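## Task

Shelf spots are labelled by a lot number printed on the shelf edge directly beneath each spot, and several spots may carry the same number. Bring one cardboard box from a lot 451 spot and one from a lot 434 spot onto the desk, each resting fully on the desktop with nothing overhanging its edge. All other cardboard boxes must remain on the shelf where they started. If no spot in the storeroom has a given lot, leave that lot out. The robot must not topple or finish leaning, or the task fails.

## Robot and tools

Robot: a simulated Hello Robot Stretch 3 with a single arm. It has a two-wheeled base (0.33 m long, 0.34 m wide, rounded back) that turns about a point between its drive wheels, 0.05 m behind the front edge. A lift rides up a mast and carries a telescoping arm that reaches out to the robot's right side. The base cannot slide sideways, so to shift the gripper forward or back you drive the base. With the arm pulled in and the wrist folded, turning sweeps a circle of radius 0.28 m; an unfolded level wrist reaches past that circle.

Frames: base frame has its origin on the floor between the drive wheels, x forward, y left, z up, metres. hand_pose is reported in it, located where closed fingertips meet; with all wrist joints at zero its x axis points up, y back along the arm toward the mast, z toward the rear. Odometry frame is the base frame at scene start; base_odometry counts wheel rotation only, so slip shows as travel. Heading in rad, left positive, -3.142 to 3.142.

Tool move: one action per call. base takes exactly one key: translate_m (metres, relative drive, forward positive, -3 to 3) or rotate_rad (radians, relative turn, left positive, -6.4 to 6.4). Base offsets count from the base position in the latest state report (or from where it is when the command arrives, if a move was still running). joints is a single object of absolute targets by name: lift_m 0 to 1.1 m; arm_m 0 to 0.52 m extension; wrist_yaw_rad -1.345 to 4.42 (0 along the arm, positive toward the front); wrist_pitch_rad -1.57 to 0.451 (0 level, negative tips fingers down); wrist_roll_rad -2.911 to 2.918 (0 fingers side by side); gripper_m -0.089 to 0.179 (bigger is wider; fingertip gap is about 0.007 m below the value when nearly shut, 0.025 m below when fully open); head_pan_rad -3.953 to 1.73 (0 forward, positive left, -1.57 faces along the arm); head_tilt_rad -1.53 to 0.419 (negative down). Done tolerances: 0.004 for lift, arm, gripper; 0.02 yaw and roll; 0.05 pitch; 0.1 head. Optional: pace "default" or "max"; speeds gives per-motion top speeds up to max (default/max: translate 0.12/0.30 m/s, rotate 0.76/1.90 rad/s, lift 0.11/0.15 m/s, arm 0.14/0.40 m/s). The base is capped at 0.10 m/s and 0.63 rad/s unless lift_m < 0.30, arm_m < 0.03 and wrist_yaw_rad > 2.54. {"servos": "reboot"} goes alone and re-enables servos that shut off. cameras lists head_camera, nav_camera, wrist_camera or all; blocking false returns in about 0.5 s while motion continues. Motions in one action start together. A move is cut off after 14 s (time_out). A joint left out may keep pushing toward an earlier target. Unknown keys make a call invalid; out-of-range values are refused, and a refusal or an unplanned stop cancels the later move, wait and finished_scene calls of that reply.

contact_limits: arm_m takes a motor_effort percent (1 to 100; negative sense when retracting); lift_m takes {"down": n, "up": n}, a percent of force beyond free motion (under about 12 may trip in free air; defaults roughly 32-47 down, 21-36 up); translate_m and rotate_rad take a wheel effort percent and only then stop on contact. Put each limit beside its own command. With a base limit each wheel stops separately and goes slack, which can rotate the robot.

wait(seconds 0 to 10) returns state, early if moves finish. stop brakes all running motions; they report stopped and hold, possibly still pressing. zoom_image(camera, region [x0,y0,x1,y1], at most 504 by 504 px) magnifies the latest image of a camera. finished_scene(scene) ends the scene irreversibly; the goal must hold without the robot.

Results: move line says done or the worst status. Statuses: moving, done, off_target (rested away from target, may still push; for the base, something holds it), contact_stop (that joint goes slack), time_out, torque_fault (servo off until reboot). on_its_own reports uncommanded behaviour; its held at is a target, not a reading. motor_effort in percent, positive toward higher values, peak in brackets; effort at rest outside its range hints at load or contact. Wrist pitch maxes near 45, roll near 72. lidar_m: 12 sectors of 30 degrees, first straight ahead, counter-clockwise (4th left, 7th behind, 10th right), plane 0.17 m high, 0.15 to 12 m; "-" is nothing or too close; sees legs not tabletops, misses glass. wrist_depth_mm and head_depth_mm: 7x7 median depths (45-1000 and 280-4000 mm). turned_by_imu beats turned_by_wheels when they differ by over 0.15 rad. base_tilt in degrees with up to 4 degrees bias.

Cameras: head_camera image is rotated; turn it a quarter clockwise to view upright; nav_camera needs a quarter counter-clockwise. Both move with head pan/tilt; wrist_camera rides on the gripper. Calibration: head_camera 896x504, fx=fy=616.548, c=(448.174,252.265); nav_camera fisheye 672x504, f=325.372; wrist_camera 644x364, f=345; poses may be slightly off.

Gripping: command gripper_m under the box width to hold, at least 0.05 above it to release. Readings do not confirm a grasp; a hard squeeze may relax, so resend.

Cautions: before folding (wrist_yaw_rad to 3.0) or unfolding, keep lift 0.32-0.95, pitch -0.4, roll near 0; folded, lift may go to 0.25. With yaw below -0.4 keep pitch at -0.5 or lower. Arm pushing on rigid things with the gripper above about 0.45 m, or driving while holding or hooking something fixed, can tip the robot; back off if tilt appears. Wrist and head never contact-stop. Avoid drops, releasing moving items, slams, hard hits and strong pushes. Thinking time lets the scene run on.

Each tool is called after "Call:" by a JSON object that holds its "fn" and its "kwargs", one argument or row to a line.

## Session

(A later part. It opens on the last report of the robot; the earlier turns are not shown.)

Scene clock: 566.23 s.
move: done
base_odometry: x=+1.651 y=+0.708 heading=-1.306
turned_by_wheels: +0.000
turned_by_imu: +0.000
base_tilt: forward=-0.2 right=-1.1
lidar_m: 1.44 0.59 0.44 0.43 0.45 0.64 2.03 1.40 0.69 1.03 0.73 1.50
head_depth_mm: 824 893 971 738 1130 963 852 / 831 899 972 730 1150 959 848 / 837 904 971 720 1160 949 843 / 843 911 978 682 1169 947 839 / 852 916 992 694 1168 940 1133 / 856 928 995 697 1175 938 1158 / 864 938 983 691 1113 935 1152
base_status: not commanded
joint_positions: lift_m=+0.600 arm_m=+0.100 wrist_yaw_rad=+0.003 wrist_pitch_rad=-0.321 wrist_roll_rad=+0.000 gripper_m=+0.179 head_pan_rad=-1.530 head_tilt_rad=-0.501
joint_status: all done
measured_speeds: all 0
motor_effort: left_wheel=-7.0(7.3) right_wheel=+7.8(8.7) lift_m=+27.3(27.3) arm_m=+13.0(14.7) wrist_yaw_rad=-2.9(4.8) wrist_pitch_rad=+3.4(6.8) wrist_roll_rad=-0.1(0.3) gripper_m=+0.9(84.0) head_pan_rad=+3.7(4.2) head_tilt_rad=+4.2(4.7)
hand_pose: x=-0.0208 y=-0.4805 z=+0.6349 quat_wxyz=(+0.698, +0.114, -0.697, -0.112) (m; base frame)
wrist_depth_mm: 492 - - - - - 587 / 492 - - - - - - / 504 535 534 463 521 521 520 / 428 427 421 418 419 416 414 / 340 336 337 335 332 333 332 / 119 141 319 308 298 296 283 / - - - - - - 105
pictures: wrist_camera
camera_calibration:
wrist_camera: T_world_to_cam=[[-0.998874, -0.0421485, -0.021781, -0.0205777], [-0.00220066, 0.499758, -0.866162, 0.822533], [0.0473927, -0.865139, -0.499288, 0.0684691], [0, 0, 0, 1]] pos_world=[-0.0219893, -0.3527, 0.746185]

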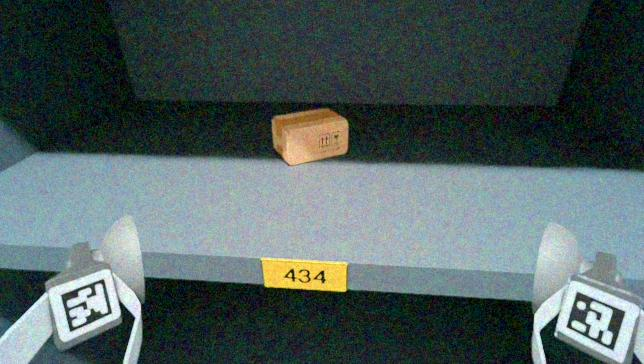

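Call:
{"fn": "move", "kwargs": {
  "joints": {"wrist_yaw_rad": 0.5},
  "base": {"translate_m": -0.123}
}}

Call:
{"fn": "move", "kwargs": {
  "joints": {"arm_m": 0.34}
}}

Call:
{"fn": "move", "kwargs": {
  "joints": {"lift_m": 0.53},
  "cameras": ["wrist_camera"]
}}

Scene clock: 592.90 s.
move: done
base_odometry: x=+1.619 y=+0.826 heading=-1.306
turned_by_wheels: +0.000
turned_by_imu: -0.001
base_tilt: forward=-0.3 right=-1.3
lidar_m: 1.46 0.59 0.45 0.44 0.46 0.65 2.05 1.33 0.63 1.02 0.81 0.85
head_depth_mm: 823 880 936 740 806 832 817 / 829 894 974 732 1146 958 845 / 832 902 973 724 1149 954 1152 / 840 910 976 715 1163 952 837 / 847 915 984 689 1170 944 1132 / 852 923 993 680 1176 941 1154 / 860 928 991 691 1182 932 1157
base_status: done
joint_positions: lift_m=+0.600 arm_m=+0.100 wrist_yaw_rad=+0.497 wrist_pitch_rad=-0.321 wrist_roll_rad=+0.000 gripper_m=+0.179 head_pan_rad=-1.530 head_tilt_rad=-0.500
joint_status: all done
measured_speeds: all 0
motor_effort: left_wheel=-3.8(11.6) right_wheel=-8.5(10.1) lift_m=+28.6(31.2) arm_m=+13.1(13.8) wrist_yaw_rad=+2.1(5.6) wrist_pitch_rad=+3.5(3.6) wrist_roll_rad=-0.1(0.3) gripper_m=+0.8(1.1) head_pan_rad=+2.8(3.8) head_tilt_rad=+4.4(5.1)
hand_pose: x=+0.0908 y=-0.4521 z=+0.6349 quat_wxyz=(+0.705, +0.281, -0.648, +0.062) (m; base frame)
wrist_depth_mm: - 482 - - - - - / 842 495 - - - - - / - 527 526 531 463 518 514 / - 574 446 419 418 418 415 / - 146 - 362 335 333 328 / 123 140 874 - 307 284 276 / 791 813 - - - - 105
pictures: none

Scene clock: 595.90 s.
move: done
base_odometry: x=+1.619 y=+0.826 heading=-1.306
turned_by_wheels: +0.000
turned_by_imu: +0.000
base_tilt: forward=-0.2 right=-1.2
lidar_m: 1.46 0.59 0.45 0.44 0.46 0.65 2.05 1.32 0.63 1.02 0.81 0.86
head_depth_mm: 822 877 936 740 806 833 815 / 829 887 972 732 1146 960 513 / 834 903 973 724 1155 606 1148 / 839 905 980 713 1173 689 1139 / 845 916 985 687 1169 940 1138 / 852 921 995 680 1173 937 1156 / 860 934 989 692 1187 935 1146
base_status: not commanded
joint_positions: lift_m=+0.600 arm_m=+0.340 wrist_yaw_rad=+0.497 wrist_pitch_rad=-0.321 wrist_roll_rad=+0.000 gripper_m=+0.179 head_pan_rad=-1.530 head_tilt_rad=-0.500
joint_status: all done
measured_speeds: all 0
motor_effort: left_wheel=-3.9(4.4) right_wheel=-8.1(8.8) lift_m=+26.5(29.5) arm_m=+13.5(15.3) wrist_yaw_rad=+2.0(3.3) wrist_pitch_rad=+3.4(3.5) wrist_roll_rad=-0.1(0.4) gripper_m=+0.5(1.1) head_pan_rad=+3.4(3.7) head_tilt_rad=+4.2(4.9)
hand_pose: x=+0.0908 y=-0.6921 z=+0.6351 quat_wxyz=(+0.705, +0.281, -0.648, +0.062) (m; base frame)
wrist_depth_mm: 414 479 - - - - - / 427 488 - - - - - / 443 498 528 525 - - - / 425 430 425 402 418 394 373 / 341 323 336 283 306 329 339 / 119 261 278 276 277 274 272 / 226 232 237 236 235 229 105
pictures: none

Scene clock: 597.37 s.
move: done
base_odometry: x=+1.619 y=+0.826 heading=-1.306
turned_by_wheels: +0.000
turned_by_imu: +0.000
base_tilt: forward=-0.4 right=-1.1
lidar_m: 1.45 0.59 0.45 0.43 0.46 0.64 2.05 1.33 0.63 1.02 0.81 0.86
head_depth_mm: 824 877 939 743 808 834 814 / 829 895 976 732 1142 959 808 / 832 901 970 724 1157 956 637 / 841 911 975 715 1168 920 710 / 847 916 985 690 1172 943 1138 / 853 925 995 677 1174 936 1158 / 860 927 992 693 1189 936 1153
base_status: not commanded
joint_positions: lift_m=+0.530 arm_m=+0.340 wrist_yaw_rad=+0.497 wrist_pitch_rad=-0.321 wrist_roll_rad=+0.000 gripper_m=+0.179 head_pan_rad=-1.530 head_tilt_rad=-0.500
joint_status: all done
measured_speeds: all 0
motor_effort: left_wheel=-4.3(4.5) right_wheel=-8.2(8.8) lift_m=+24.0(25.2) arm_m=+13.1(13.9) wrist_yaw_rad=+2.1(3.3) wrist_pitch_rad=+3.4(3.4) wrist_roll_rad=-0.3(0.3) gripper_m=+0.5(1.1) head_pan_rad=+2.9(3.5) head_tilt_rad=+4.3(4.5)
hand_pose: x=+0.0908 y=-0.6921 z=+0.5651 quat_wxyz=(+0.705, +0.281, -0.648, +0.062) (m; base frame)
wrist_depth_mm: 416 487 - - - - - / 429 489 525 512 - - - / 389 387 383 244 330 371 345 / 288 286 283 256 259 276 273 / 236 216 224 224 222 221 220 / 123 175 186 185 184 184 183 / 151 155 158 163 158 157 107
pictures: wrist_camera
camera_calibration:
wrist_camera: T_world_to_cam=[[-0.859497, -0.510679, -0.0217134, -0.25644], [-0.238508, 0.438268, -0.866623, 0.8473], [0.452083, -0.739681, -0.498491, -0.105193], [0, 0, 0, 1]] pos_world=[0.0292343, -0.580112, 0.676284]

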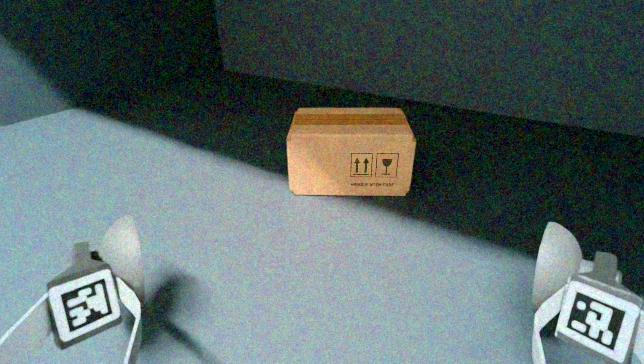

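Call:
{"fn": "move", "kwargs": {
  "base": {"translate_m": 0.022},
  "joints": {"arm_m": 0.395},
  "cameras": ["wrist_camera"]
}}

Scene clock: 608.47 s.
move: done
base_odometry: x=+1.625 y=+0.805 heading=-1.306
turned_by_wheels: +0.000
turned_by_imu: +0.000
base_tilt: forward=-0.2 right=-1.2
lidar_m: 1.45 0.59 0.45 0.43 0.46 0.65 2.05 1.35 0.64 1.02 0.79 0.85
head_depth_mm: 822 886 952 741 868 888 825 / 827 895 972 730 1151 959 807 / 837 903 966 723 1157 695 808 / 842 912 978 713 1169 766 1137 / 845 918 987 679 1169 946 1130 / 851 921 994 685 1172 938 1161 / 863 932 988 691 1185 932 1151
base_status: done
joint_positions: lift_m=+0.530 arm_m=+0.395 wrist_yaw_rad=+0.497 wrist_pitch_rad=-0.321 wrist_roll_rad=+0.000 gripper_m=+0.179 head_pan_rad=-1.530 head_tilt_rad=-0.500
joint_status: all done
measured_speeds: all 0
motor_effort: left_wheel=+4.6(9.7) right_wheel=+6.7(10.2) lift_m=+25.3(26.4) arm_m=+12.9(14.9) wrist_yaw_rad=+2.0(3.2) wrist_pitch_rad=+3.3(3.4) wrist_roll_rad=-0.1(0.3) gripper_m=+0.8(1.0) head_pan_rad=+2.5(3.5) head_tilt_rad=+3.6(4.5)
hand_pose: x=+0.0909 y=-0.7471 z=+0.5651 quat_wxyz=(+0.705, +0.281, -0.648, +0.062) (m; base frame)
wrist_depth_mm: 392 469 - - - - - / 404 483 523 - - - - / 391 386 383 382 374 347 - / 286 284 285 192 201 277 276 / 237 217 216 206 205 221 219 / 123 175 185 185 185 184 182 / 150 155 159 163 158 153 107
pictures: wrist_camera
camera_calibration:
wrist_camera: T_world_to_cam=[[-0.859435, -0.510781, -0.0217808, -0.284548], [-0.238518, 0.438282, -0.866613, 0.871407], [0.452196, -0.739602, -0.498505, -0.145819], [0, 0, 0, 1]] pos_world=[0.0292342, -0.635112, 0.676284]

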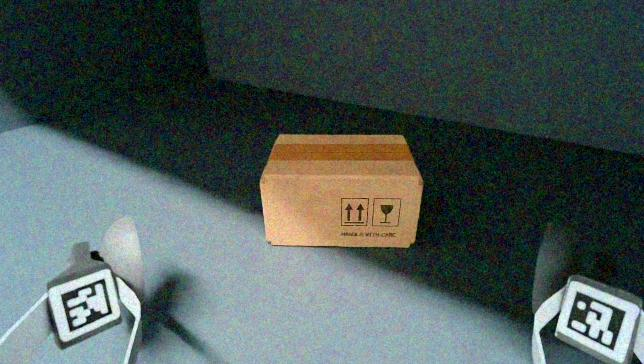

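Call:
{"fn": "move", "kwargs": {
  "base": {"translate_m": 0.033},
  "joints": {"arm_m": 0.456},
  "cameras": ["wrist_camera"]
}}

Call:
{"fn": "move", "kwargs": {
  "joints": {"gripper_m": 0.07}
}}

Call:
{"fn": "move", "kwargs": {
  "joints": {"gripper_m": 0.042},
  "cameras": ["wrist_camera"]
}}

Scene clock: 617.50 s.
move: done
base_odometry: x=+1.634 y=+0.773 heading=-1.306
turned_by_wheels: +0.000
turned_by_imu: +0.000
base_tilt: forward=-0.5 right=-1.3
lidar_m: 1.45 0.59 0.44 0.43 0.46 0.65 2.04 1.38 0.66 1.03 0.77 1.52
head_depth_mm: 826 887 963 740 968 933 842 / 831 893 971 732 1153 961 811 / 837 900 972 725 1153 740 841 / 844 912 980 710 1167 814 1135 / 844 918 987 680 1170 915 1136 / 854 925 992 698 1173 934 1158 / 861 931 990 694 1171 931 1157
base_status: done
joint_positions: lift_m=+0.530 arm_m=+0.456 wrist_yaw_rad=+0.497 wrist_pitch_rad=-0.321 wrist_roll_rad=+0.000 gripper_m=+0.179 head_pan_rad=-1.530 head_tilt_rad=-0.500
joint_status: all done
measured_speeds: all 0
motor_effort: left_wheel=+3.5(8.7) right_wheel=+8.0(11.3) lift_m=+28.5(28.6) arm_m=+12.7(14.6) wrist_yaw_rad=+2.3(3.4) wrist_pitch_rad=+3.3(3.4) wrist_roll_rad=+0.0(0.4) gripper_m=+0.6(1.1) head_pan_rad=+2.3(3.4) head_tilt_rad=+3.3(4.3)
hand_pose: x=+0.0909 y=-0.8081 z=+0.5651 quat_wxyz=(+0.705, +0.281, -0.648, +0.062) (m; base frame)
wrist_depth_mm: 369 441 - - - - - / 379 451 - - - - - / 366 388 382 376 348 - - / 287 283 283 279 279 276 261 / 237 217 208 143 149 221 219 / 122 174 139 134 130 183 182 / 151 154 150 147 148 153 107
pictures: wrist_camera
camera_calibration:
wrist_camera: T_world_to_cam=[[-0.859435, -0.510781, -0.0217808, -0.315706], [-0.238518, 0.438282, -0.866613, 0.898142], [0.452196, -0.739602, -0.498505, -0.190935], [0, 0, 0, 1]] pos_world=[0.0292342, -0.696112, 0.676284]

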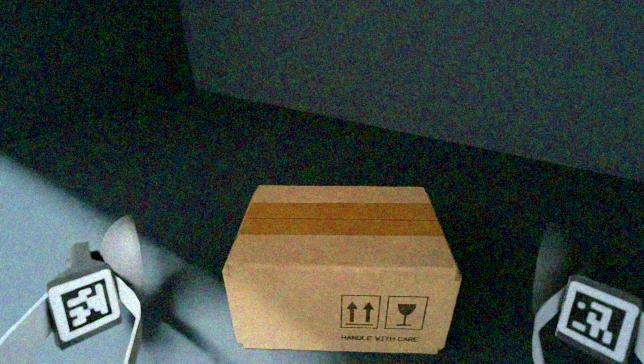

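Scene clock: 619.13 s.
move: done
base_odometry: x=+1.634 y=+0.773 heading=-1.306
turned_by_wheels: +0.000
turned_by_imu: +0.000
base_tilt: forward=-0.3 right=-1.2
lidar_m: 1.45 0.59 0.45 0.43 0.46 0.65 2.04 1.38 0.66 1.02 0.77 1.53
head_depth_mm: 825 888 967 739 960 938 842 / 831 897 975 732 1150 962 812 / 834 903 971 724 1157 738 843 / 844 911 981 711 1176 813 1139 / 850 918 991 678 1171 917 1138 / 850 925 997 702 1173 938 1155 / 861 933 992 693 1171 927 1151
base_status: not commanded
joint_positions: lift_m=+0.530 arm_m=+0.456 wrist_yaw_rad=+0.497 wrist_pitch_rad=-0.320 wrist_roll_rad=+0.000 gripper_m=+0.070 head_pan_rad=-1.530 head_tilt_rad=-0.500
joint_status: all done
measured_speeds: all 0
motor_effort: left_wheel=+2.9(3.8) right_wheel=+8.5(9.2) lift_m=+28.5(29.3) arm_m=+11.0(13.6) wrist_yaw_rad=+1.7(3.5) wrist_pitch_rad=+3.3(3.5) wrist_roll_rad=+0.1(0.3) gripper_m=-9.7(83.4) head_pan_rad=+2.1(3.3) head_tilt_rad=+2.9(3.9)
hand_pose: x=+0.0909 y=-0.8082 z=+0.5653 quat_wxyz=(+0.705, +0.281, -0.649, +0.062) (m; base frame)
wrist_depth_mm: 367 443 - - - - - / 380 455 - - - - - / 367 387 384 375 352 - - / 287 285 284 280 280 277 262 / 228 227 145 144 146 220 220 / 188 182 134 139 133 177 183 / 166 124 150 150 149 149 161
pictures: none

Scene clock: 619.93 s.
move: done
base_odometry: x=+1.634 y=+0.773 heading=-1.306
turned_by_wheels: +0.000
turned_by_imu: +0.000
base_tilt: forward=-0.3 right=-1.2
lidar_m: 1.45 0.59 0.44 0.43 0.46 0.65 2.04 1.38 0.66 1.02 0.77 1.52
head_depth_mm: 825 890 962 740 964 934 844 / 829 895 972 733 1151 961 812 / 838 901 971 721 1152 740 841 / 843 908 983 712 1169 815 1140 / 847 916 985 678 1170 914 1141 / 853 924 998 699 1174 931 1163 / 865 933 995 690 1172 932 1151
base_status: not commanded
joint_positions: lift_m=+0.530 arm_m=+0.456 wrist_yaw_rad=+0.497 wrist_pitch_rad=-0.317 wrist_roll_rad=+0.000 gripper_m=+0.043 head_pan_rad=-1.530 head_tilt_rad=-0.500
joint_status: all done
measured_speeds: all 0
motor_effort: left_wheel=+3.3(3.5) right_wheel=+8.0(9.2) lift_m=+29.1(29.7) arm_m=+11.3(12.0) wrist_yaw_rad=+1.7(3.1) wrist_pitch_rad=+2.8(3.2) wrist_roll_rad=-0.1(0.4) gripper_m=-18.8(90.8) head_pan_rad=+2.4(3.2) head_tilt_rad=+3.0(3.9)
hand_pose: x=+0.0910 y=-0.8084 z=+0.5658 quat_wxyz=(+0.705, +0.280, -0.649, +0.063) (m; base frame)
wrist_depth_mm: 369 439 - - - - - / 378 457 - - - - - / 367 391 390 382 350 - - / 291 287 284 282 282 279 264 / 229 229 144 143 148 222 222 / 189 181 135 137 133 178 184 / 166 123 151 150 150 149 162
pictures: wrist_camera
camera_calibration:
wrist_camera: T_world_to_cam=[[-0.859322, -0.510976, -0.0216466, -0.315878], [-0.23737, 0.435966, -0.868095, 0.897712], [0.453013, -0.740835, -0.495926, -0.193336], [0, 0, 0, 1]] pos_world=[0.0292323, -0.696009, 0.676581]

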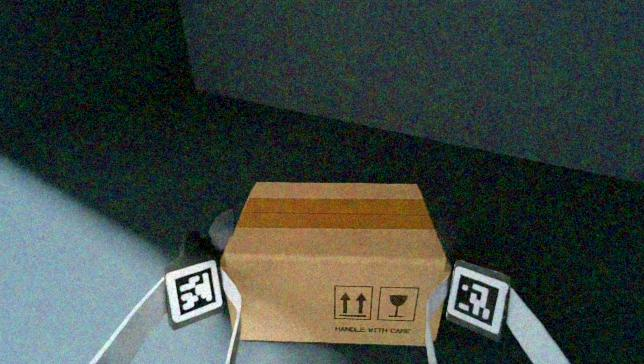

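Gripped. Lift and retract.

Call:
{"fn": "move", "kwargs": {
  "joints": {"lift_m": 0.59},
  "speeds": {"lift_m": 0.04},
  "cameras": ["wrist_camera"]
}}

Call:
{"fn": "move", "kwargs": {
  "joints": {"arm_m": 0.02},
  "cameras": ["wrist_camera","head_camera"]
}}

Scene clock: 629.47 s.
move: done
base_odometry: x=+1.634 y=+0.773 heading=-1.306
turned_by_wheels: +0.000
turned_by_imu: +0.000
base_tilt: forward=-0.4 right=-1.3
lidar_m: 1.44 0.59 0.44 0.43 0.46 0.64 2.04 1.38 0.66 1.02 0.77 1.52
head_depth_mm: 824 889 967 738 964 935 842 / 832 895 972 729 1148 961 531 / 835 904 971 724 1154 708 844 / 840 908 977 711 1168 807 1148 / 847 918 989 676 1174 938 1140 / 856 926 999 699 1179 936 1155 / 864 933 994 692 1174 933 1153
base_status: not commanded
joint_positions: lift_m=+0.590 arm_m=+0.456 wrist_yaw_rad=+0.497 wrist_pitch_rad=-0.322 wrist_roll_rad=+0.000 gripper_m=+0.043 head_pan_rad=-1.530 head_tilt_rad=-0.500
joint_status: all done
measured_speeds: all 0
motor_effort: left_wheel=+3.4(3.6) right_wheel=+7.9(9.2) lift_m=+29.0(33.3) arm_m=+7.0(9.2) wrist_yaw_rad=+0.9(3.5) wrist_pitch_rad=+3.6(3.7) wrist_roll_rad=-0.1(0.3) gripper_m=-18.7(19.0) head_pan_rad=+2.0(3.0) head_tilt_rad=+3.6(3.9)
hand_pose: x=+0.0908 y=-0.8079 z=+0.6247 quat_wxyz=(+0.705, +0.282, -0.648, +0.062) (m; base frame)
wrist_depth_mm: 365 440 - - - - - / 380 457 - - - - - / 391 470 500 - - - - / 388 404 402 397 357 - - / 320 321 149 145 148 311 298 / 266 265 136 137 134 252 258 / 234 214 212 151 151 211 222
pictures: wrist_camera
camera_calibration:
wrist_camera: T_world_to_cam=[[-0.859368, -0.510893, -0.0217893, -0.314477], [-0.239346, 0.439525, -0.865755, 0.950226], [0.451885, -0.738786, -0.499994, -0.159452], [0, 0, 0, 1]] pos_world=[0.029235, -0.696113, 0.736085]

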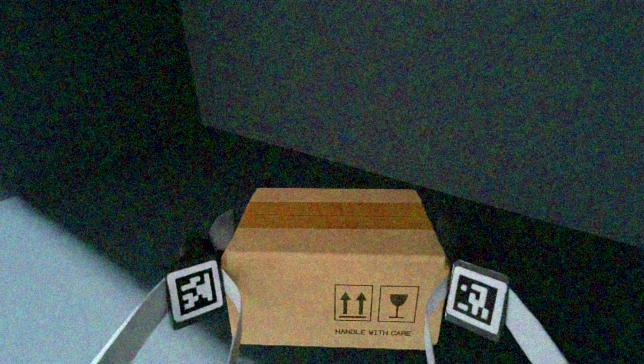

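Scene clock: 633.87 s.
move: done
base_odometry: x=+1.634 y=+0.773 heading=-1.306
turned_by_wheels: +0.000
turned_by_imu: +0.000
base_tilt: forward=-0.4 right=-1.3
lidar_m: 1.44 0.59 0.44 0.43 0.45 0.65 2.04 1.38 0.66 1.02 0.77 1.52
head_depth_mm: 823 888 968 740 967 934 843 / 833 897 971 733 1148 961 847 / 835 903 970 723 1157 952 1145 / 843 911 978 711 1171 944 1143 / 850 918 988 680 1176 944 1141 / 857 925 994 701 1169 936 1153 / 865 930 991 693 1176 931 1151
base_status: not commanded
joint_positions: lift_m=+0.590 arm_m=+0.020 wrist_yaw_rad=+0.497 wrist_pitch_rad=-0.323 wrist_roll_rad=+0.000 gripper_m=+0.043 head_pan_rad=-1.530 head_tilt_rad=-0.500
joint_status: all done
measured_speeds: all 0
motor_effort: left_wheel=+3.1(3.6) right_wheel=+7.9(9.3) lift_m=+27.9(28.5) arm_m=-12.6(14.4) wrist_yaw_rad=+1.0(3.7) wrist_pitch_rad=+3.7(3.9) wrist_roll_rad=-0.1(0.3) gripper_m=-18.6(19.2) head_pan_rad=+2.3(2.9) head_tilt_rad=+3.0(3.7)
hand_pose: x=+0.0908 y=-0.3719 z=+0.6246 quat_wxyz=(+0.705, +0.282, -0.648, +0.061) (m; base frame)
wrist_depth_mm: - 513 - - - - - / - 554 - - - - - / - - 525 503 497 493 489 / - - 491 420 400 396 394 / - - 146 145 148 334 314 / 965 966 136 136 134 - 297 / 848 799 152 148 146 110 -
pictures: head_camera (sideways), wrist_camera
camera_calibration:
head_camera: T_world_to_cam=[[-0.0638852, 0.429995, -0.900568, 1.18772], [0.997814, 0.0122381, -0.0649403, 0.0780648], [-0.0169028, -0.902748, -0.429837, 0.515132], [0, 0, 0, 1]] pos_world=[0.00669067, -0.0466345, 1.29612]
wrist_camera: T_world_to_cam=[[-0.859351, -0.510919, -0.0218506, -0.0916898], [-0.239579, 0.439979, -0.865459, 0.758502], [0.451793, -0.738499, -0.500502, 0.163111], [0, 0, 0, 1]] pos_world=[0.0292353, -0.260114, 0.736086]

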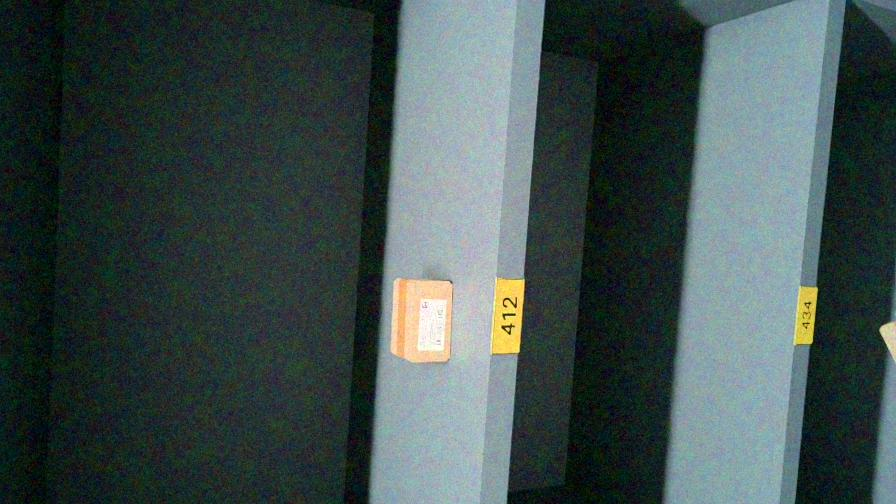

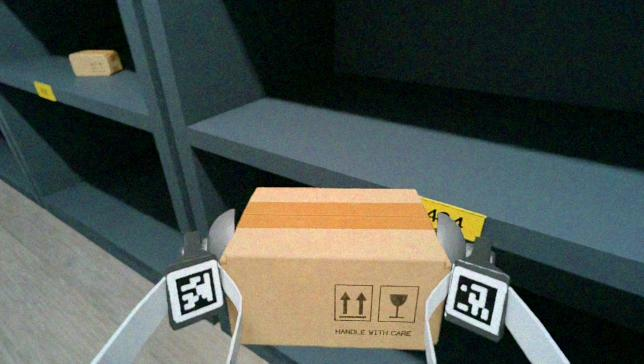

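Call:
{"fn": "move", "kwargs": {
  "joints": {"wrist_yaw_rad": 1.5, "lift_m": 0.65}
}}

Call:
{"fn": "move", "kwargs": {
  "base": {"translate_m": -1.0},
  "joints": {"head_pan_rad": -1.57},
  "pace": "max"
}}

Call:
{"fn": "move", "kwargs": {
  "base": {"translate_m": -0.85},
  "pace": "max",
  "cameras": ["wrist_camera"]
}}

Scene clock: 652.97 s.
move: done
base_odometry: x=+1.634 y=+0.773 heading=-1.306
turned_by_wheels: +0.000
turned_by_imu: +0.000
base_tilt: forward=-0.3 right=-1.2
lidar_m: 1.44 0.59 0.45 0.43 0.46 0.65 2.04 1.38 0.66 1.02 0.77 1.52
head_depth_mm: 824 888 965 740 967 934 844 / 829 896 976 731 1156 961 848 / 837 902 971 723 1154 951 1147 / 841 914 980 714 1177 947 1145 / 847 919 988 678 1171 943 1139 / 856 925 992 701 1173 941 1159 / 859 929 993 694 1176 931 1158
base_status: not commanded
joint_positions: lift_m=+0.650 arm_m=+0.020 wrist_yaw_rad=+1.497 wrist_pitch_rad=-0.323 wrist_roll_rad=+0.000 gripper_m=+0.043 head_pan_rad=-1.530 head_tilt_rad=-0.500
joint_status: all done
measured_speeds: all 0
motor_effort: left_wheel=+3.6(3.6) right_wheel=+8.5(9.3) lift_m=+28.2(34.4) arm_m=-12.2(13.3) wrist_yaw_rad=+2.3(5.4) wrist_pitch_rad=+3.8(4.0) wrist_roll_rad=+0.1(0.3) gripper_m=-18.2(18.9) head_pan_rad=+2.2(2.8) head_tilt_rad=+2.6(3.4)
hand_pose: x=+0.2133 y=-0.1824 z=+0.6845 quat_wxyz=(+0.589, +0.558, -0.433, +0.392) (m; base frame)
wrist_depth_mm: - - - - - - - / - - - - - - - / - - - - - - - / - - - - - - 500 / - - 146 145 148 - 552 / - - 136 137 134 124 - / - 863 846 150 151 122 -
pictures: none

Scene clock: 663.93 s.
move: done
base_odometry: x=+1.372 y=+1.738 heading=-1.306
turned_by_wheels: +0.000
turned_by_imu: -0.001
base_tilt: forward=-0.3 right=-1.3
lidar_m: 1.59 0.65 0.49 0.48 0.50 0.70 1.32 1.38 0.59 0.98 0.78 0.79
head_depth_mm: 770 841 828 706 679 753 781 / 800 863 939 732 1034 944 824 / 802 865 943 724 1136 953 820 / 802 871 942 717 1136 950 815 / 806 872 942 705 1127 943 836 / 810 877 943 696 1121 933 828 / 816 878 947 692 1132 930 826
base_status: done
joint_positions: lift_m=+0.650 arm_m=+0.020 wrist_yaw_rad=+1.497 wrist_pitch_rad=-0.323 wrist_roll_rad=+0.000 gripper_m=+0.043 head_pan_rad=-1.570 head_tilt_rad=-0.500
joint_status: all done
measured_speeds: all 0
motor_effort: left_wheel=-2.3(12.7) right_wheel=-7.7(12.4) lift_m=+24.6(29.2) arm_m=-5.7(12.2) wrist_yaw_rad=+0.9(4.0) wrist_pitch_rad=+3.9(4.0) wrist_roll_rad=+0.1(0.3) gripper_m=-18.8(19.0) head_pan_rad=-2.7(3.8) head_tilt_rad=+1.7(3.2)
hand_pose: x=+0.2133 y=-0.1824 z=+0.6845 quat_wxyz=(+0.589, +0.558, -0.433, +0.392) (m; base frame)
wrist_depth_mm: - - - - - - - / - - - - - - - / - - - - - - - / - - - - - - - / - - 146 145 148 - - / - 934 136 137 134 - - / - 874 831 150 150 119 -
pictures: none

Scene clock: 673.40 s.
move: done
base_odometry: x=+1.150 y=+2.559 heading=-1.306
turned_by_wheels: +0.000
turned_by_imu: +0.000
base_tilt: forward=-0.4 right=-1.2
lidar_m: 1.71 0.70 0.53 0.51 0.54 0.49 0.47 0.50 0.71 2.21 0.74 0.74
head_depth_mm: 1599 1538 1475 1434 1390 1357 1251 / 2565 2416 2302 2188 1932 1620 1313 / 2709 2913 3146 2985 2092 1607 1316 / 2707 2930 3178 2942 2069 1606 1300 / 2733 2912 3176 2927 2066 1595 1301 / 2718 2923 3163 2911 2059 1589 1294 / 2685 2943 3092 2854 2009 1582 1285
base_status: done
joint_positions: lift_m=+0.650 arm_m=+0.020 wrist_yaw_rad=+1.497 wrist_pitch_rad=-0.323 wrist_roll_rad=+0.000 gripper_m=+0.043 head_pan_rad=-1.570 head_tilt_rad=-0.500
joint_status: not commanded
measured_speeds: all 0
motor_effort: left_wheel=-7.7(12.6) right_wheel=-1.6(13.3) lift_m=+24.8(25.7) arm_m=+0.1(6.1) wrist_yaw_rad=+2.1(3.6) wrist_pitch_rad=+3.9(4.0) wrist_roll_rad=+0.0(0.3) gripper_m=-18.3(19.1) head_pan_rad=-2.9(3.8) head_tilt_rad=+1.7(2.5)
hand_pose: x=+0.2133 y=-0.1824 z=+0.6845 quat_wxyz=(+0.589, +0.558, -0.433, +0.392) (m; base frame)
wrist_depth_mm: - - - - - - - / - - - - - - - / - - - - - 823 - / - - - - - - - / - - 146 146 148 - - / 923 - 135 136 134 - - / 802 867 843 150 150 122 -
pictures: wrist_camera
camera_calibration:
wrist_camera: T_world_to_cam=[[-0.0346777, -0.99916, -0.0218356, -0.153311], [-0.500046, 0.0362639, -0.865239, 0.738044], [0.865304, -0.0190857, -0.500884, 0.320932], [0, 0, 0, 1]] pos_world=[0.0860361, -0.173822, 0.795986]

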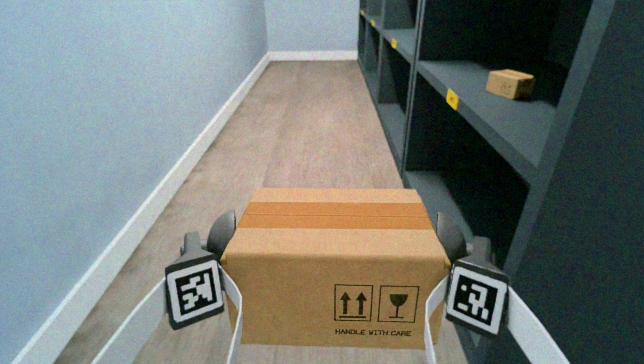

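Call:
{"fn": "move", "kwargs": {
  "base": {"rotate_rad": -1.598}
}}

Call:
{"fn": "move", "kwargs": {
  "base": {"translate_m": 1.0},
  "joints": {"lift_m": 0.83},
  "pace": "max"
}}

Call:
{"fn": "move", "kwargs": {
  "base": {"translate_m": 1.0},
  "pace": "max",
  "cameras": ["head_camera"]
}}

Call:
{"fn": "move", "kwargs": {
  "base": {"rotate_rad": 1.598},
  "cameras": ["head_camera"]
}}

Scene clock: 693.23 s.
move: done
base_odometry: x=+1.150 y=+2.559 heading=-2.904
turned_by_wheels: -1.598
turned_by_imu: -1.573
base_tilt: forward=-0.3 right=-1.1
lidar_m: 2.07 0.75 0.74 1.80 0.71 0.53 0.51 0.54 0.49 0.47 0.50 0.70
head_depth_mm: 366 396 431 473 524 588 666 / 367 396 432 473 526 588 669 / 368 398 433 476 527 592 672 / 369 399 434 476 529 592 674 / 369 400 434 479 530 594 676 / 370 400 436 480 532 597 679 / 371 401 437 480 532 598 683
base_status: done
joint_positions: lift_m=+0.650 arm_m=+0.020 wrist_yaw_rad=+1.497 wrist_pitch_rad=-0.323 wrist_roll_rad=+0.000 gripper_m=+0.043 head_pan_rad=-1.570 head_tilt_rad=-0.500
joint_status: not commanded
measured_speeds: all 0
motor_effort: left_wheel=+9.2(12.1) right_wheel=-10.3(14.3) lift_m=+25.8(25.9) arm_m=-6.1(6.1) wrist_yaw_rad=+2.1(3.8) wrist_pitch_rad=+3.8(4.0) wrist_roll_rad=+0.0(0.3) gripper_m=-18.7(18.9) head_pan_rad=-3.1(3.6) head_tilt_rad=+1.3(2.2)
hand_pose: x=+0.2133 y=-0.1824 z=+0.6845 quat_wxyz=(+0.589, +0.558, -0.433, +0.392) (m; base frame)
wrist_depth_mm: - - - - - 539 387 / - - - - - 540 387 / - - - - - 546 388 / - - - - - 541 389 / - - 146 145 148 551 390 / - - 136 136 135 482 392 / - 865 831 151 150 485 394
pictures: none

Scene clock: 704.20 s.
move: done
base_odometry: x=+0.178 y=+2.323 heading=-2.904
turned_by_wheels: +0.000
turned_by_imu: +0.000
base_tilt: forward=-0.3 right=-1.1
lidar_m: 2.20 2.01 2.34 0.52 0.54 1.55 1.50 0.69 0.52 0.50 0.53 0.74
head_depth_mm: 391 422 460 504 559 626 710 / 392 423 461 506 562 629 702 / 393 424 461 508 564 631 691 / 394 425 463 508 565 633 705 / 394 426 464 510 566 635 723 / 395 427 466 512 567 639 727 / 396 428 467 512 569 639 728
base_status: done
joint_positions: lift_m=+0.830 arm_m=+0.020 wrist_yaw_rad=+1.497 wrist_pitch_rad=-0.324 wrist_roll_rad=+0.000 gripper_m=+0.043 head_pan_rad=-1.570 head_tilt_rad=-0.500
joint_status: all done
measured_speeds: all 0
motor_effort: left_wheel=+6.9(13.6) right_wheel=+1.9(10.4) lift_m=+24.8(34.4) arm_m=-11.8(13.6) wrist_yaw_rad=+2.7(3.2) wrist_pitch_rad=+4.0(4.2) wrist_roll_rad=-0.1(0.4) gripper_m=-18.7(19.0) head_pan_rad=-2.2(3.5) head_tilt_rad=+0.0(1.8)
hand_pose: x=+0.2132 y=-0.1823 z=+0.8642 quat_wxyz=(+0.589, +0.559, -0.433, +0.391) (m; base frame)
wrist_depth_mm: - - - - - 592 422 / - - - - - 595 427 / - - - - - 596 421 / - - - - - 593 425 / - - 146 145 148 561 425 / - - 136 137 134 530 429 / - - - 151 149 122 427
pictures: none

Scene clock: 715.17 s.
move: done
base_odometry: x=-0.794 y=+2.087 heading=-2.903
turned_by_wheels: +0.000
turned_by_imu: +0.000
base_tilt: forward=-0.3 right=-1.2
lidar_m: 1.25 1.20 1.18 3.60 1.42 1.14 1.88 0.74 0.55 0.53 0.55 0.78
head_depth_mm: 417 451 490 539 596 670 757 / 417 451 491 539 598 670 749 / 418 452 492 541 599 673 737 / 420 453 493 542 602 675 752 / 420 455 494 544 602 677 768 / 421 456 496 546 605 680 774 / 422 457 497 547 605 680 777
base_status: done
joint_positions: lift_m=+0.830 arm_m=+0.020 wrist_yaw_rad=+1.497 wrist_pitch_rad=-0.324 wrist_roll_rad=+0.000 gripper_m=+0.043 head_pan_rad=-1.570 head_tilt_rad=-0.500
joint_status: not commanded
measured_speeds: all 0
motor_effort: left_wheel=+8.0(13.7) right_wheel=+0.4(10.5) lift_m=+26.4(26.9) arm_m=-11.8(12.8) wrist_yaw_rad=+1.5(3.5) wrist_pitch_rad=+4.0(4.2) wrist_roll_rad=-0.3(0.3) gripper_m=-18.3(19.1) head_pan_rad=-1.3(3.0) head_tilt_rad=-0.1(1.9)
hand_pose: x=+0.2132 y=-0.1823 z=+0.8642 quat_wxyz=(+0.589, +0.559, -0.433, +0.391) (m; base frame)
wrist_depth_mm: - - - - - 605 462 / - - - - - 606 462 / - - - - - 601 463 / - - - - - 575 468 / - - 146 145 148 569 465 / - - 136 136 134 577 468 / - - - 150 150 122 465
pictures: head_camera (sideways)
camera_calibration:
head_camera: T_world_to_cam=[[-0.0465777, 0.432244, -0.900553, 1.18761], [0.997501, -0.0278142, -0.0649422, 0.0780463], [-0.0531191, -0.901328, -0.429869, 0.515367], [0, 0, 0, 1]] pos_world=[0.00484072, -0.046653, 1.29612]

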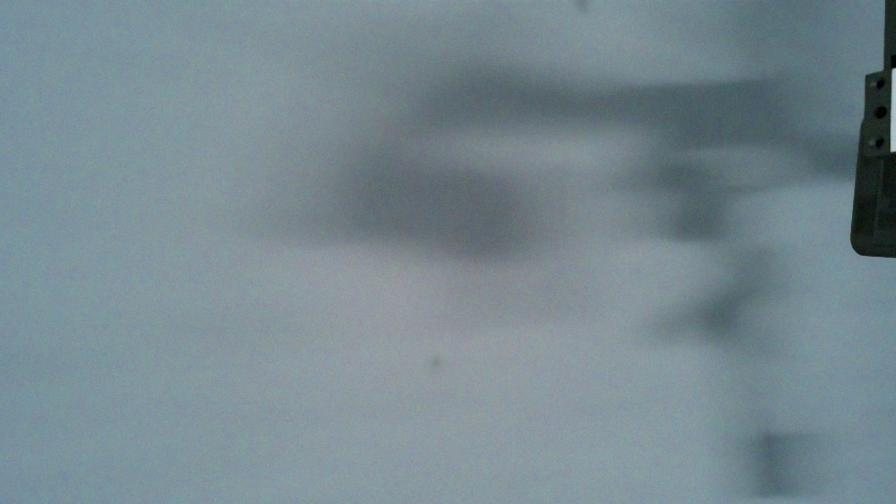

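Scene clock: 718.80 s.
move: done
base_odometry: x=-0.794 y=+2.087 heading=-1.306
turned_by_wheels: +1.598
turned_by_imu: +1.572
base_tilt: forward=-0.1 right=-1.2
lidar_m: 3.46 1.40 1.14 1.79 0.73 0.55 0.53 0.56 0.80 1.25 1.18 1.19
head_depth_mm: 1023 1104 1198 1310 1439 1483 1332 / 1027 1112 1207 1320 1473 1571 1355 / 1031 1113 1214 1327 1469 1572 1305 / 1033 1122 1218 1339 1487 1583 1304 / 1038 1122 1209 1345 1481 1592 1301 / 1040 1124 1230 1345 1499 1594 1302 / 1046 1124 1233 1362 1500 1569 1290
base_status: done
joint_positions: lift_m=+0.830 arm_m=+0.020 wrist_yaw_rad=+1.497 wrist_pitch_rad=-0.324 wrist_roll_rad=+0.000 gripper_m=+0.043 head_pan_rad=-1.570 head_tilt_rad=-0.500
joint_status: not commanded
measured_speeds: all 0
motor_effort: left_wheel=-9.1(12.5) right_wheel=+8.3(12.4) lift_m=+26.5(27.6) arm_m=-12.4(13.6) wrist_yaw_rad=+1.5(3.3) wrist_pitch_rad=+4.0(4.2) wrist_roll_rad=+0.0(0.4) gripper_m=-18.3(19.0) head_pan_rad=-1.1(2.1) head_tilt_rad=-0.4(1.4)
hand_pose: x=+0.2132 y=-0.1823 z=+0.8642 quat_wxyz=(+0.589, +0.559, -0.433, +0.391) (m; base frame)
wrist_depth_mm: - - - - - - - / - - - - - - - / - - - - - - - / - - - - - - - / - - 146 145 148 - - / - - 136 137 134 - - / - - - 150 151 - -
pictures: head_camera (sideways)
camera_calibration:
head_camera: T_world_to_cam=[[-0.0465777, 0.432244, -0.900553, 1.18761], [0.997501, -0.0278142, -0.0649422, 0.0780463], [-0.0531191, -0.901328, -0.429869, 0.515367], [0, 0, 0, 1]] pos_world=[0.00484072, -0.046653, 1.29612]

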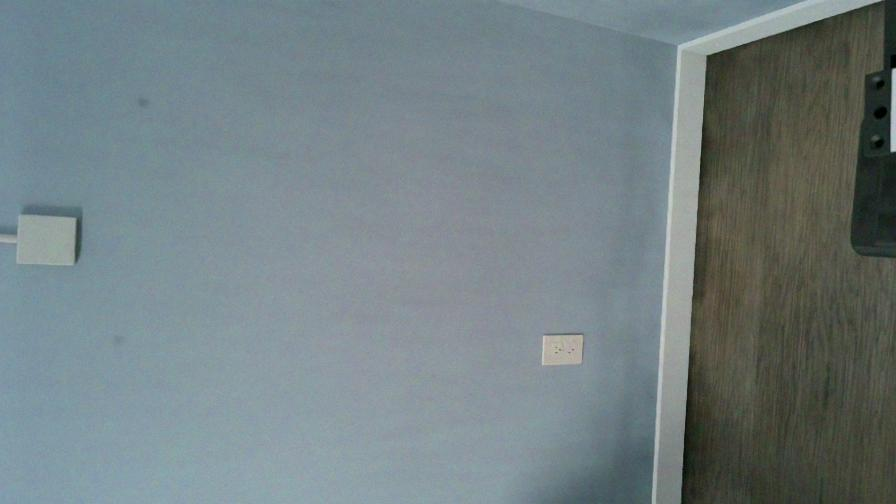

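Call:
{"fn": "move", "kwargs": {
  "base": {"translate_m": 1.25},
  "joints": {"head_pan_rad": -1.2, "head_tilt_rad": -0.55},
  "pace": "max",
  "cameras": ["head_camera", "nav_camera"]
}}

Scene clock: 741.47 s.
move: done
base_odometry: x=-0.467 y=+0.881 heading=-1.306
turned_by_wheels: +0.000
turned_by_imu: +0.000
base_tilt: forward=-0.3 right=-1.1
lidar_m: 2.49 1.33 1.00 0.98 1.03 1.82 1.77 1.78 0.91 0.80 0.79 1.90
head_depth_mm: 1037 1125 1205 1235 894 698 1281 / 1080 1169 1267 1228 883 717 1270 / 1125 1227 1324 1218 880 758 1271 / 1174 1278 1387 1202 873 1405 1288 / 1226 1336 1467 1197 864 1399 1262 / 1283 1404 1533 1186 866 1505 1198 / 1347 1479 1638 1162 922 1489 404
base_status: done
joint_positions: lift_m=+0.830 arm_m=+0.020 wrist_yaw_rad=+1.497 wrist_pitch_rad=-0.324 wrist_roll_rad=+0.000 gripper_m=+0.043 head_pan_rad=-1.200 head_tilt_rad=-0.550
joint_status: all done
measured_speeds: all 0
motor_effort: left_wheel=+2.9(9.6) right_wheel=+5.3(13.9) lift_m=+28.4(29.3) arm_m=-10.2(12.7) wrist_yaw_rad=+1.6(3.6) wrist_pitch_rad=+4.1(4.2) wrist_roll_rad=-0.2(0.4) gripper_m=-18.5(19.0) head_pan_rad=-2.8(5.0) head_tilt_rad=-4.4(8.3)
hand_pose: x=+0.2132 y=-0.1823 z=+0.8642 quat_wxyz=(+0.589, +0.559, -0.433, +0.391) (m; base frame)
wrist_depth_mm: - - - - - - - / - - - - - - - / - - - - - - 572 / - - - - - - - / - - 146 145 148 - - / - - 136 137 134 - - / - - - 150 150 - -
pictures: head_camera (sideways), nav_camera (sideways)
camera_calibration:
head_camera: T_world_to_cam=[[-0.215939, 0.427632, -0.877782, 1.15897], [0.938804, 0.338014, -0.0662789, 0.0801295], [0.26836, -0.838378, -0.474453, 0.571435], [0, 0, 0, 1]] pos_world=[0.0216914, -0.0436213, 1.29376]
nav_camera: T_world_to_cam=[[0.197011, -0.459813, 0.865886, -1.08484], [-0.925595, -0.378392, 0.0096585, 0.0432445], [0.323204, -0.803363, -0.500148, 0.60217], [0, 0, 0, 1]] pos_world=[0.0591282, 0.00130354, 1.2401]

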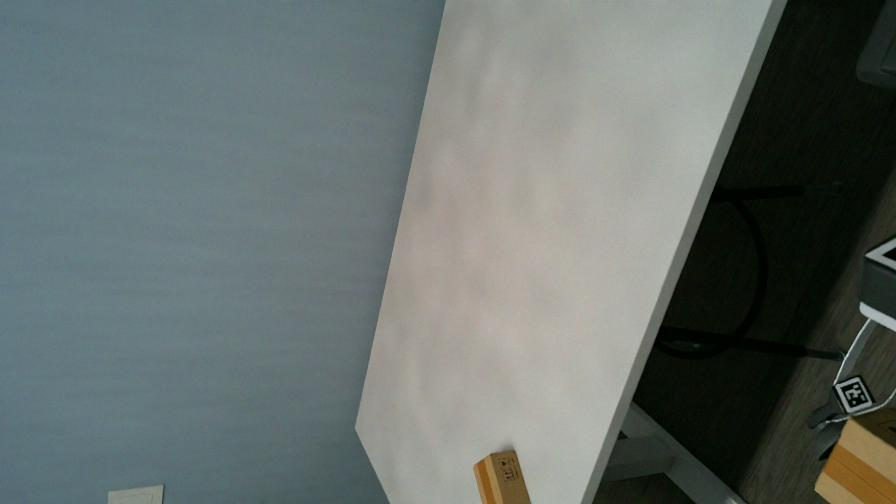

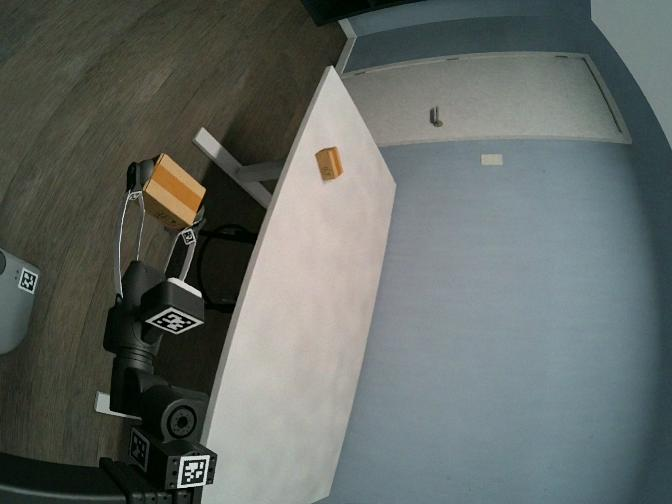

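Call:
{"fn": "move", "kwargs": {
  "joints": {"wrist_yaw_rad": 0, "head_pan_rad": -1.57, "head_tilt_rad": -0.6},
  "cameras": ["head_camera","wrist_camera"]
}}

Call:
{"fn": "move", "kwargs": {
  "joints": {"arm_m": 0.34},
  "cameras": ["head_camera","wrist_camera"]
}}

Scene clock: 768.37 s.
move: done
base_odometry: x=-0.467 y=+0.881 heading=-1.306
turned_by_wheels: +0.000
turned_by_imu: +0.000
base_tilt: forward=-0.1 right=-1.2
lidar_m: 2.50 1.33 1.00 0.98 1.03 1.81 1.77 1.78 0.91 0.80 0.79 1.90
head_depth_mm: 1068 1170 1298 1127 840 1378 - / 1067 1168 1305 1119 832 1304 - / 1072 1172 1300 1105 824 702 - / 1076 1178 1302 1094 821 331 331 / 1077 1191 1313 1081 818 1170 1193 / 1077 1193 1319 1079 811 1346 1215 / 1084 1191 1308 1063 806 1405 1202
base_status: not commanded
joint_positions: lift_m=+0.830 arm_m=+0.020 wrist_yaw_rad=+0.003 wrist_pitch_rad=-0.324 wrist_roll_rad=+0.000 gripper_m=+0.043 head_pan_rad=-1.577 head_tilt_rad=-0.602
joint_status: all done
measured_speeds: all 0
motor_effort: left_wheel=+2.9(3.7) right_wheel=+4.9(6.3) lift_m=+29.6(30.1) arm_m=-10.2(10.6) wrist_yaw_rad=-3.5(6.5) wrist_pitch_rad=+3.9(4.2) wrist_roll_rad=+0.0(0.3) gripper_m=-18.6(18.9) head_pan_rad=+3.2(4.3) head_tilt_rad=-4.2(7.9)
hand_pose: x=-0.0208 y=-0.4002 z=+0.8642 quat_wxyz=(+0.698, +0.115, -0.697, -0.113) (m; base frame)
wrist_depth_mm: - - - - - - - / - - - - - - - / - - - - - - - / - - - 180 - - - / - - 146 145 149 - - / - - 136 137 134 - - / - - 152 151 150 - -
pictures: head_camera (sideways), wrist_camera
camera_calibration:
head_camera: T_world_to_cam=[[-0.0432346, 0.521691, -0.852039, 1.12436], [0.99734, -0.0275514, -0.0674768, 0.0813473], [-0.0586769, -0.85269, -0.519112, 0.631508], [0, 0, 0, 1]] pos_world=[0.00453506, -0.045845, 1.29131]
wrist_camera: T_world_to_cam=[[-0.998874, -0.0420851, -0.0219015, -0.0120679], [-0.0022006, 0.502241, -0.864725, 0.980788], [0.0473919, -0.863703, -0.501768, 0.255176], [0, 0, 0, 1]] pos_world=[-0.0219893, -0.272703, 0.975887]

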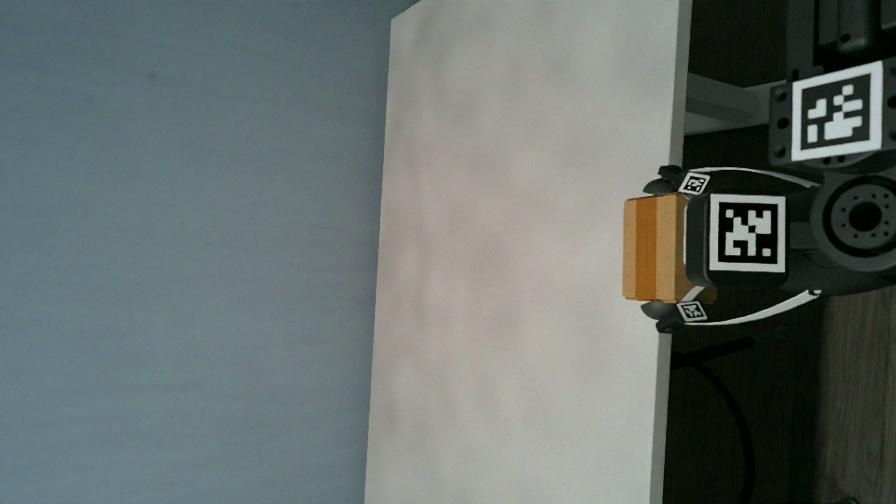

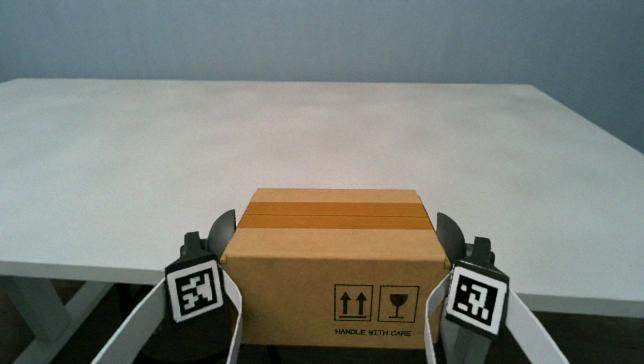

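Scene clock: 771.93 s.
move: done
base_odometry: x=-0.467 y=+0.881 heading=-1.306
turned_by_wheels: +0.000
turned_by_imu: +0.000
base_tilt: forward=-0.2 right=-1.2
lidar_m: 2.51 1.33 1.00 0.98 1.03 1.81 1.77 1.78 0.91 0.80 0.79 1.89
head_depth_mm: 1061 1163 1300 1129 837 304 - / 1065 1170 1294 1069 379 702 1209 / 1067 1176 1310 500 744 1397 1236 / 1074 1178 1305 601 762 1398 1230 / 1072 1185 1310 1086 815 1350 1217 / 1083 1185 1327 1076 810 1373 1217 / 1090 1197 1312 1066 804 1411 1205
base_status: not commanded
joint_positions: lift_m=+0.830 arm_m=+0.340 wrist_yaw_rad=+0.003 wrist_pitch_rad=-0.324 wrist_roll_rad=+0.000 gripper_m=+0.043 head_pan_rad=-1.570 head_tilt_rad=-0.602
joint_status: all done
measured_speeds: all 0
motor_effort: left_wheel=+3.5(3.9) right_wheel=+5.5(6.2) lift_m=+30.1(30.4) arm_m=+13.5(14.9) wrist_yaw_rad=-2.9(4.7) wrist_pitch_rad=+4.1(4.2) wrist_roll_rad=-0.1(0.3) gripper_m=-18.3(18.9) head_pan_rad=+3.5(4.0) head_tilt_rad=+0.8(3.4)
hand_pose: x=-0.0208 y=-0.7202 z=+0.8642 quat_wxyz=(+0.698, +0.115, -0.697, -0.113) (m; base frame)
wrist_depth_mm: - - - - - - - / - - - - - - - / - - - - - - - / - - - 181 - - - / - - 146 145 148 - - / - - 135 137 134 - - / - - 149 148 146 110 -
pictures: head_camera (sideways), wrist_camera
camera_calibration:
head_camera: T_world_to_cam=[[-0.0466304, 0.521391, -0.852043, 1.12438], [0.997499, -0.0210513, -0.0674727, 0.0813346], [-0.0531163, -0.853058, -0.519105, 0.631476], [0, 0, 0, 1]] pos_world=[0.00484057, -0.0458422, 1.29131]
wrist_camera: T_world_to_cam=[[-0.998874, -0.0420851, -0.0219015, -0.0255352], [-0.0022006, 0.502241, -0.864725, 1.14151], [0.0473919, -0.863703, -0.501768, -0.0212087], [0, 0, 0, 1]] pos_world=[-0.0219893, -0.592703, 0.975887]

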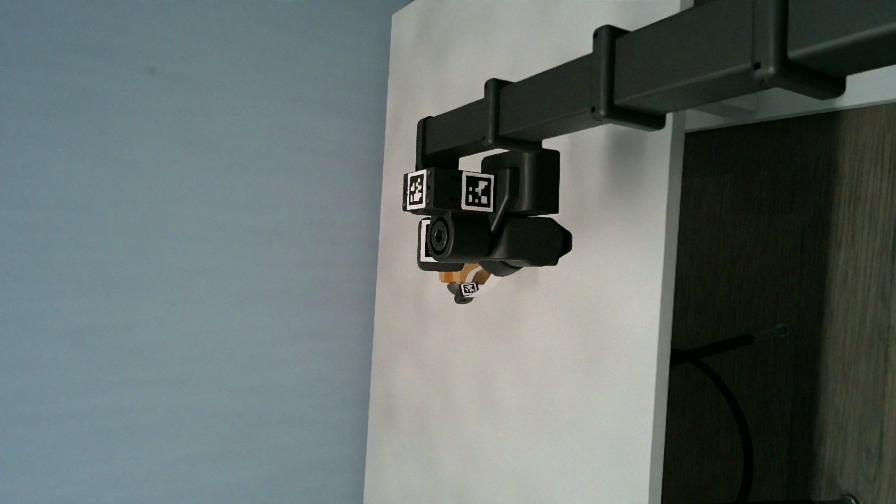

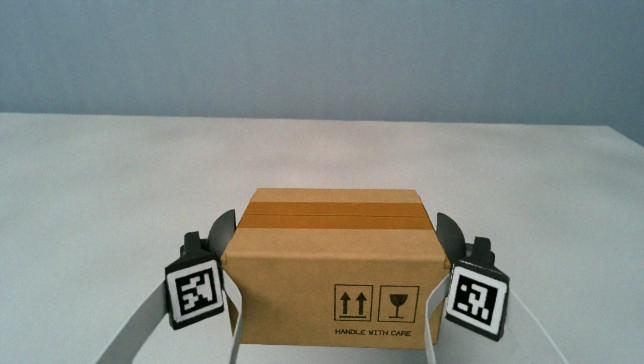

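Call:
{"fn": "move", "kwargs": {
  "joints": {"lift_m": 0.74},
  "contact_limits": {"lift_m": {"down": 14}},
  "speeds": {"lift_m": 0.06}
}}

Call:
{"fn": "move", "kwargs": {
  "joints": {"lift_m": 0.725},
  "contact_limits": {"lift_m": {"down": 12}},
  "speeds": {"lift_m": 0.02},
  "cameras": ["wrist_camera"]
}}

Call:
{"fn": "move", "kwargs": {
  "joints": {"lift_m": 0.719},
  "contact_limits": {"lift_m": {"down": 12}},
  "speeds": {"lift_m": 0.02}
}}

Scene clock: 782.40 s.
move: done
base_odometry: x=-0.467 y=+0.881 heading=-1.306
turned_by_wheels: +0.000
turned_by_imu: +0.000
base_tilt: forward=-0.3 right=-1.2
lidar_m: 2.50 1.33 1.00 0.98 1.03 1.81 1.77 1.78 0.91 0.80 0.79 1.89
head_depth_mm: 1062 1165 1288 1138 843 733 342 / 1068 1169 1300 1125 778 383 341 / 1070 1169 1298 1112 542 1402 1234 / 1072 1179 1309 1099 571 1388 1229 / 1085 1180 1311 1090 815 1349 1224 / 1087 1193 1319 1078 810 1351 1217 / 1085 1196 1325 1072 807 1412 1212
base_status: not commanded
joint_positions: lift_m=+0.740 arm_m=+0.340 wrist_yaw_rad=+0.003 wrist_pitch_rad=-0.324 wrist_roll_rad=+0.000 gripper_m=+0.043 head_pan_rad=-1.570 head_tilt_rad=-0.600
joint_status: all done
measured_speeds: all 0
motor_effort: left_wheel=+3.2(3.6) right_wheel=+5.1(6.4) lift_m=+26.1(28.9) arm_m=+9.3(11.4) wrist_yaw_rad=-2.7(4.4) wrist_pitch_rad=+4.0(4.2) wrist_roll_rad=+0.0(0.3) gripper_m=-18.7(19.0) head_pan_rad=+3.7(4.1) head_tilt_rad=+3.0(4.4)
contact_limits: lift_m down 14 (down: maximum 72; up: maximum 65)
hand_pose: x=-0.0208 y=-0.7202 z=+0.7742 quat_wxyz=(+0.698, +0.115, -0.697, -0.113) (m; base frame)
wrist_depth_mm: - - - - - - - / - - - - - - - / - - - - - - - / - - - 181 - - - / - - 146 145 148 - - / - - 136 137 134 - - / - - 149 148 146 110 -
pictures: none

Scene clock: 783.53 s.
move: done
base_odometry: x=-0.467 y=+0.881 heading=-1.306
turned_by_wheels: +0.000
turned_by_imu: +0.000
base_tilt: forward=-0.4 right=-1.1
lidar_m: 2.50 1.33 1.00 0.98 1.03 1.82 1.77 1.78 0.91 0.80 0.79 1.89
head_depth_mm: 1064 1166 1294 1137 844 1374 1221 / 1064 1169 1298 1120 806 411 353 / 1072 1169 1302 1106 549 1400 1238 / 1072 1179 1307 1099 580 1395 1237 / 1076 1190 1314 1093 815 1353 1222 / 1082 1198 1312 1075 811 1342 1215 / 1090 1196 1315 1070 805 1412 1215
base_status: not commanded
joint_positions: lift_m=+0.725 arm_m=+0.340 wrist_yaw_rad=+0.003 wrist_pitch_rad=-0.324 wrist_roll_rad=+0.000 gripper_m=+0.043 head_pan_rad=-1.570 head_tilt_rad=-0.600
joint_status: all done
measured_speeds: all 0
motor_effort: left_wheel=+3.2(3.7) right_wheel=+6.1(6.1) lift_m=+25.0(26.7) arm_m=+8.1(9.7) wrist_yaw_rad=-3.3(4.5) wrist_pitch_rad=+4.0(4.2) wrist_roll_rad=-0.2(0.3) gripper_m=-18.3(18.8) head_pan_rad=+3.1(3.9) head_tilt_rad=+3.3(4.7)
contact_limits: lift_m down 12 (down: maximum 72; up: maximum 65)
hand_pose: x=-0.0208 y=-0.7202 z=+0.7592 quat_wxyz=(+0.698, +0.115, -0.697, -0.113) (m; base frame)
wrist_depth_mm: - - - - - - - / - - - - - - - / - - - - - - - / - - - 180 - - - / - - 146 145 148 - - / - - 136 137 134 - - / - - 149 148 146 110 -
pictures: wrist_camera
camera_calibration:
wrist_camera: T_world_to_cam=[[-0.998874, -0.0420851, -0.0219015, -0.0278348], [-0.0022006, 0.502241, -0.864725, 1.05071], [0.0473919, -0.863703, -0.501768, -0.0738943], [0, 0, 0, 1]] pos_world=[-0.0219893, -0.592703, 0.870887]

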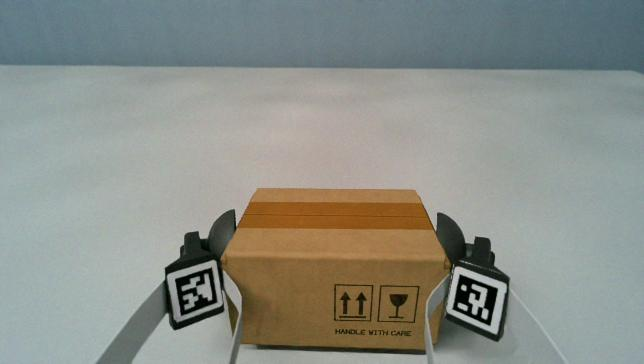

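Scene clock: 784.20 s.
move: done
base_odometry: x=-0.467 y=+0.881 heading=-1.306
turned_by_wheels: +0.000
turned_by_imu: +0.000
base_tilt: forward=-0.3 right=-1.1
lidar_m: 2.50 1.33 1.00 0.98 1.03 1.82 1.77 1.78 0.91 0.80 0.79 1.90
head_depth_mm: 1060 1170 1296 1130 840 1372 1213 / 1068 1169 1297 1121 808 415 353 / 1069 1172 1299 1112 550 1398 1236 / 1072 1172 1315 1099 584 1391 1229 / 1077 1178 1314 1090 814 1350 1221 / 1083 1190 1319 1079 811 1346 1217 / 1088 1196 1311 1066 805 1401 1209
base_status: not commanded
joint_positions: lift_m=+0.719 arm_m=+0.340 wrist_yaw_rad=+0.003 wrist_pitch_rad=-0.318 wrist_roll_rad=+0.000 gripper_m=+0.043 head_pan_rad=-1.570 head_tilt_rad=-0.600
joint_status: all done
measured_speeds: all 0
motor_effort: left_wheel=+3.3(3.7) right_wheel=+5.9(6.3) lift_m=+25.1(25.4) arm_m=+7.8(9.0) wrist_yaw_rad=-3.3(3.9) wrist_pitch_rad=+2.8(4.1) wrist_roll_rad=-0.1(0.3) gripper_m=-18.8(18.8) head_pan_rad=+3.1(3.8) head_tilt_rad=+3.5(4.2)
contact_limits: lift_m down 12 (down: maximum 72; up: maximum 65)
hand_pose: x=-0.0208 y=-0.7208 z=+0.7546 quat_wxyz=(+0.699, +0.113, -0.698, -0.111) (m; base frame)
wrist_depth_mm: - - - - - - - / - - - - - - - / - - - - - - - / - - - 177 - - - / - - 145 144 148 - - / - - 135 137 134 - - / - - 151 150 147 - -
pictures: none

Call:
{"fn": "move", "kwargs": {
  "joints": {"lift_m": 0.715},
  "contact_limits": {"lift_m": {"down": 12}},
  "speeds": {"lift_m": 0.02}
}}

Scene clock: 789.33 s.
move: done
base_odometry: x=-0.467 y=+0.881 heading=-1.306
turned_by_wheels: +0.000
turned_by_imu: +0.000
base_tilt: forward=-0.4 right=-1.2
lidar_m: 2.50 1.33 1.00 0.98 1.03 1.82 1.77 1.78 0.91 0.80 0.79 1.89
head_depth_mm: 1065 1171 1296 1141 838 1377 1225 / 1068 1171 1294 1120 808 421 357 / 1066 1175 1297 1105 553 1400 1235 / 1074 1183 1311 1098 585 1386 1227 / 1076 1184 1317 1087 814 1350 1226 / 1080 1194 1324 1077 811 1345 1218 / 1083 1192 1323 1065 806 1415 1210
base_status: not commanded
joint_positions: lift_m=+0.715 arm_m=+0.340 wrist_yaw_rad=+0.003 wrist_pitch_rad=-0.310 wrist_roll_rad=+0.000 gripper_m=+0.043 head_pan_rad=-1.570 head_tilt_rad=-0.600
joint_status: all done
measured_speeds: all 0
motor_effort: left_wheel=+3.4(3.5) right_wheel=+5.9(6.4) lift_m=+24.4(28.3) arm_m=+5.6(6.3) wrist_yaw_rad=-3.0(3.9) wrist_pitch_rad=+1.4(2.8) wrist_roll_rad=-0.1(0.3) gripper_m=-18.8(18.9) head_pan_rad=+3.5(3.9) head_tilt_rad=+4.3(4.3)
contact_limits: lift_m down 12 (down: maximum 72; up: maximum 65)
hand_pose: x=-0.0208 y=-0.7216 z=+0.7525 quat_wxyz=(+0.699, +0.111, -0.698, -0.109) (m; base frame)
wrist_depth_mm: - - - - - - - / - - - - - - - / - - - - - - - / - - - 174 - - - / - - 145 144 148 - - / - - 135 137 134 - - / - - 152 151 148 - -
pictures: none


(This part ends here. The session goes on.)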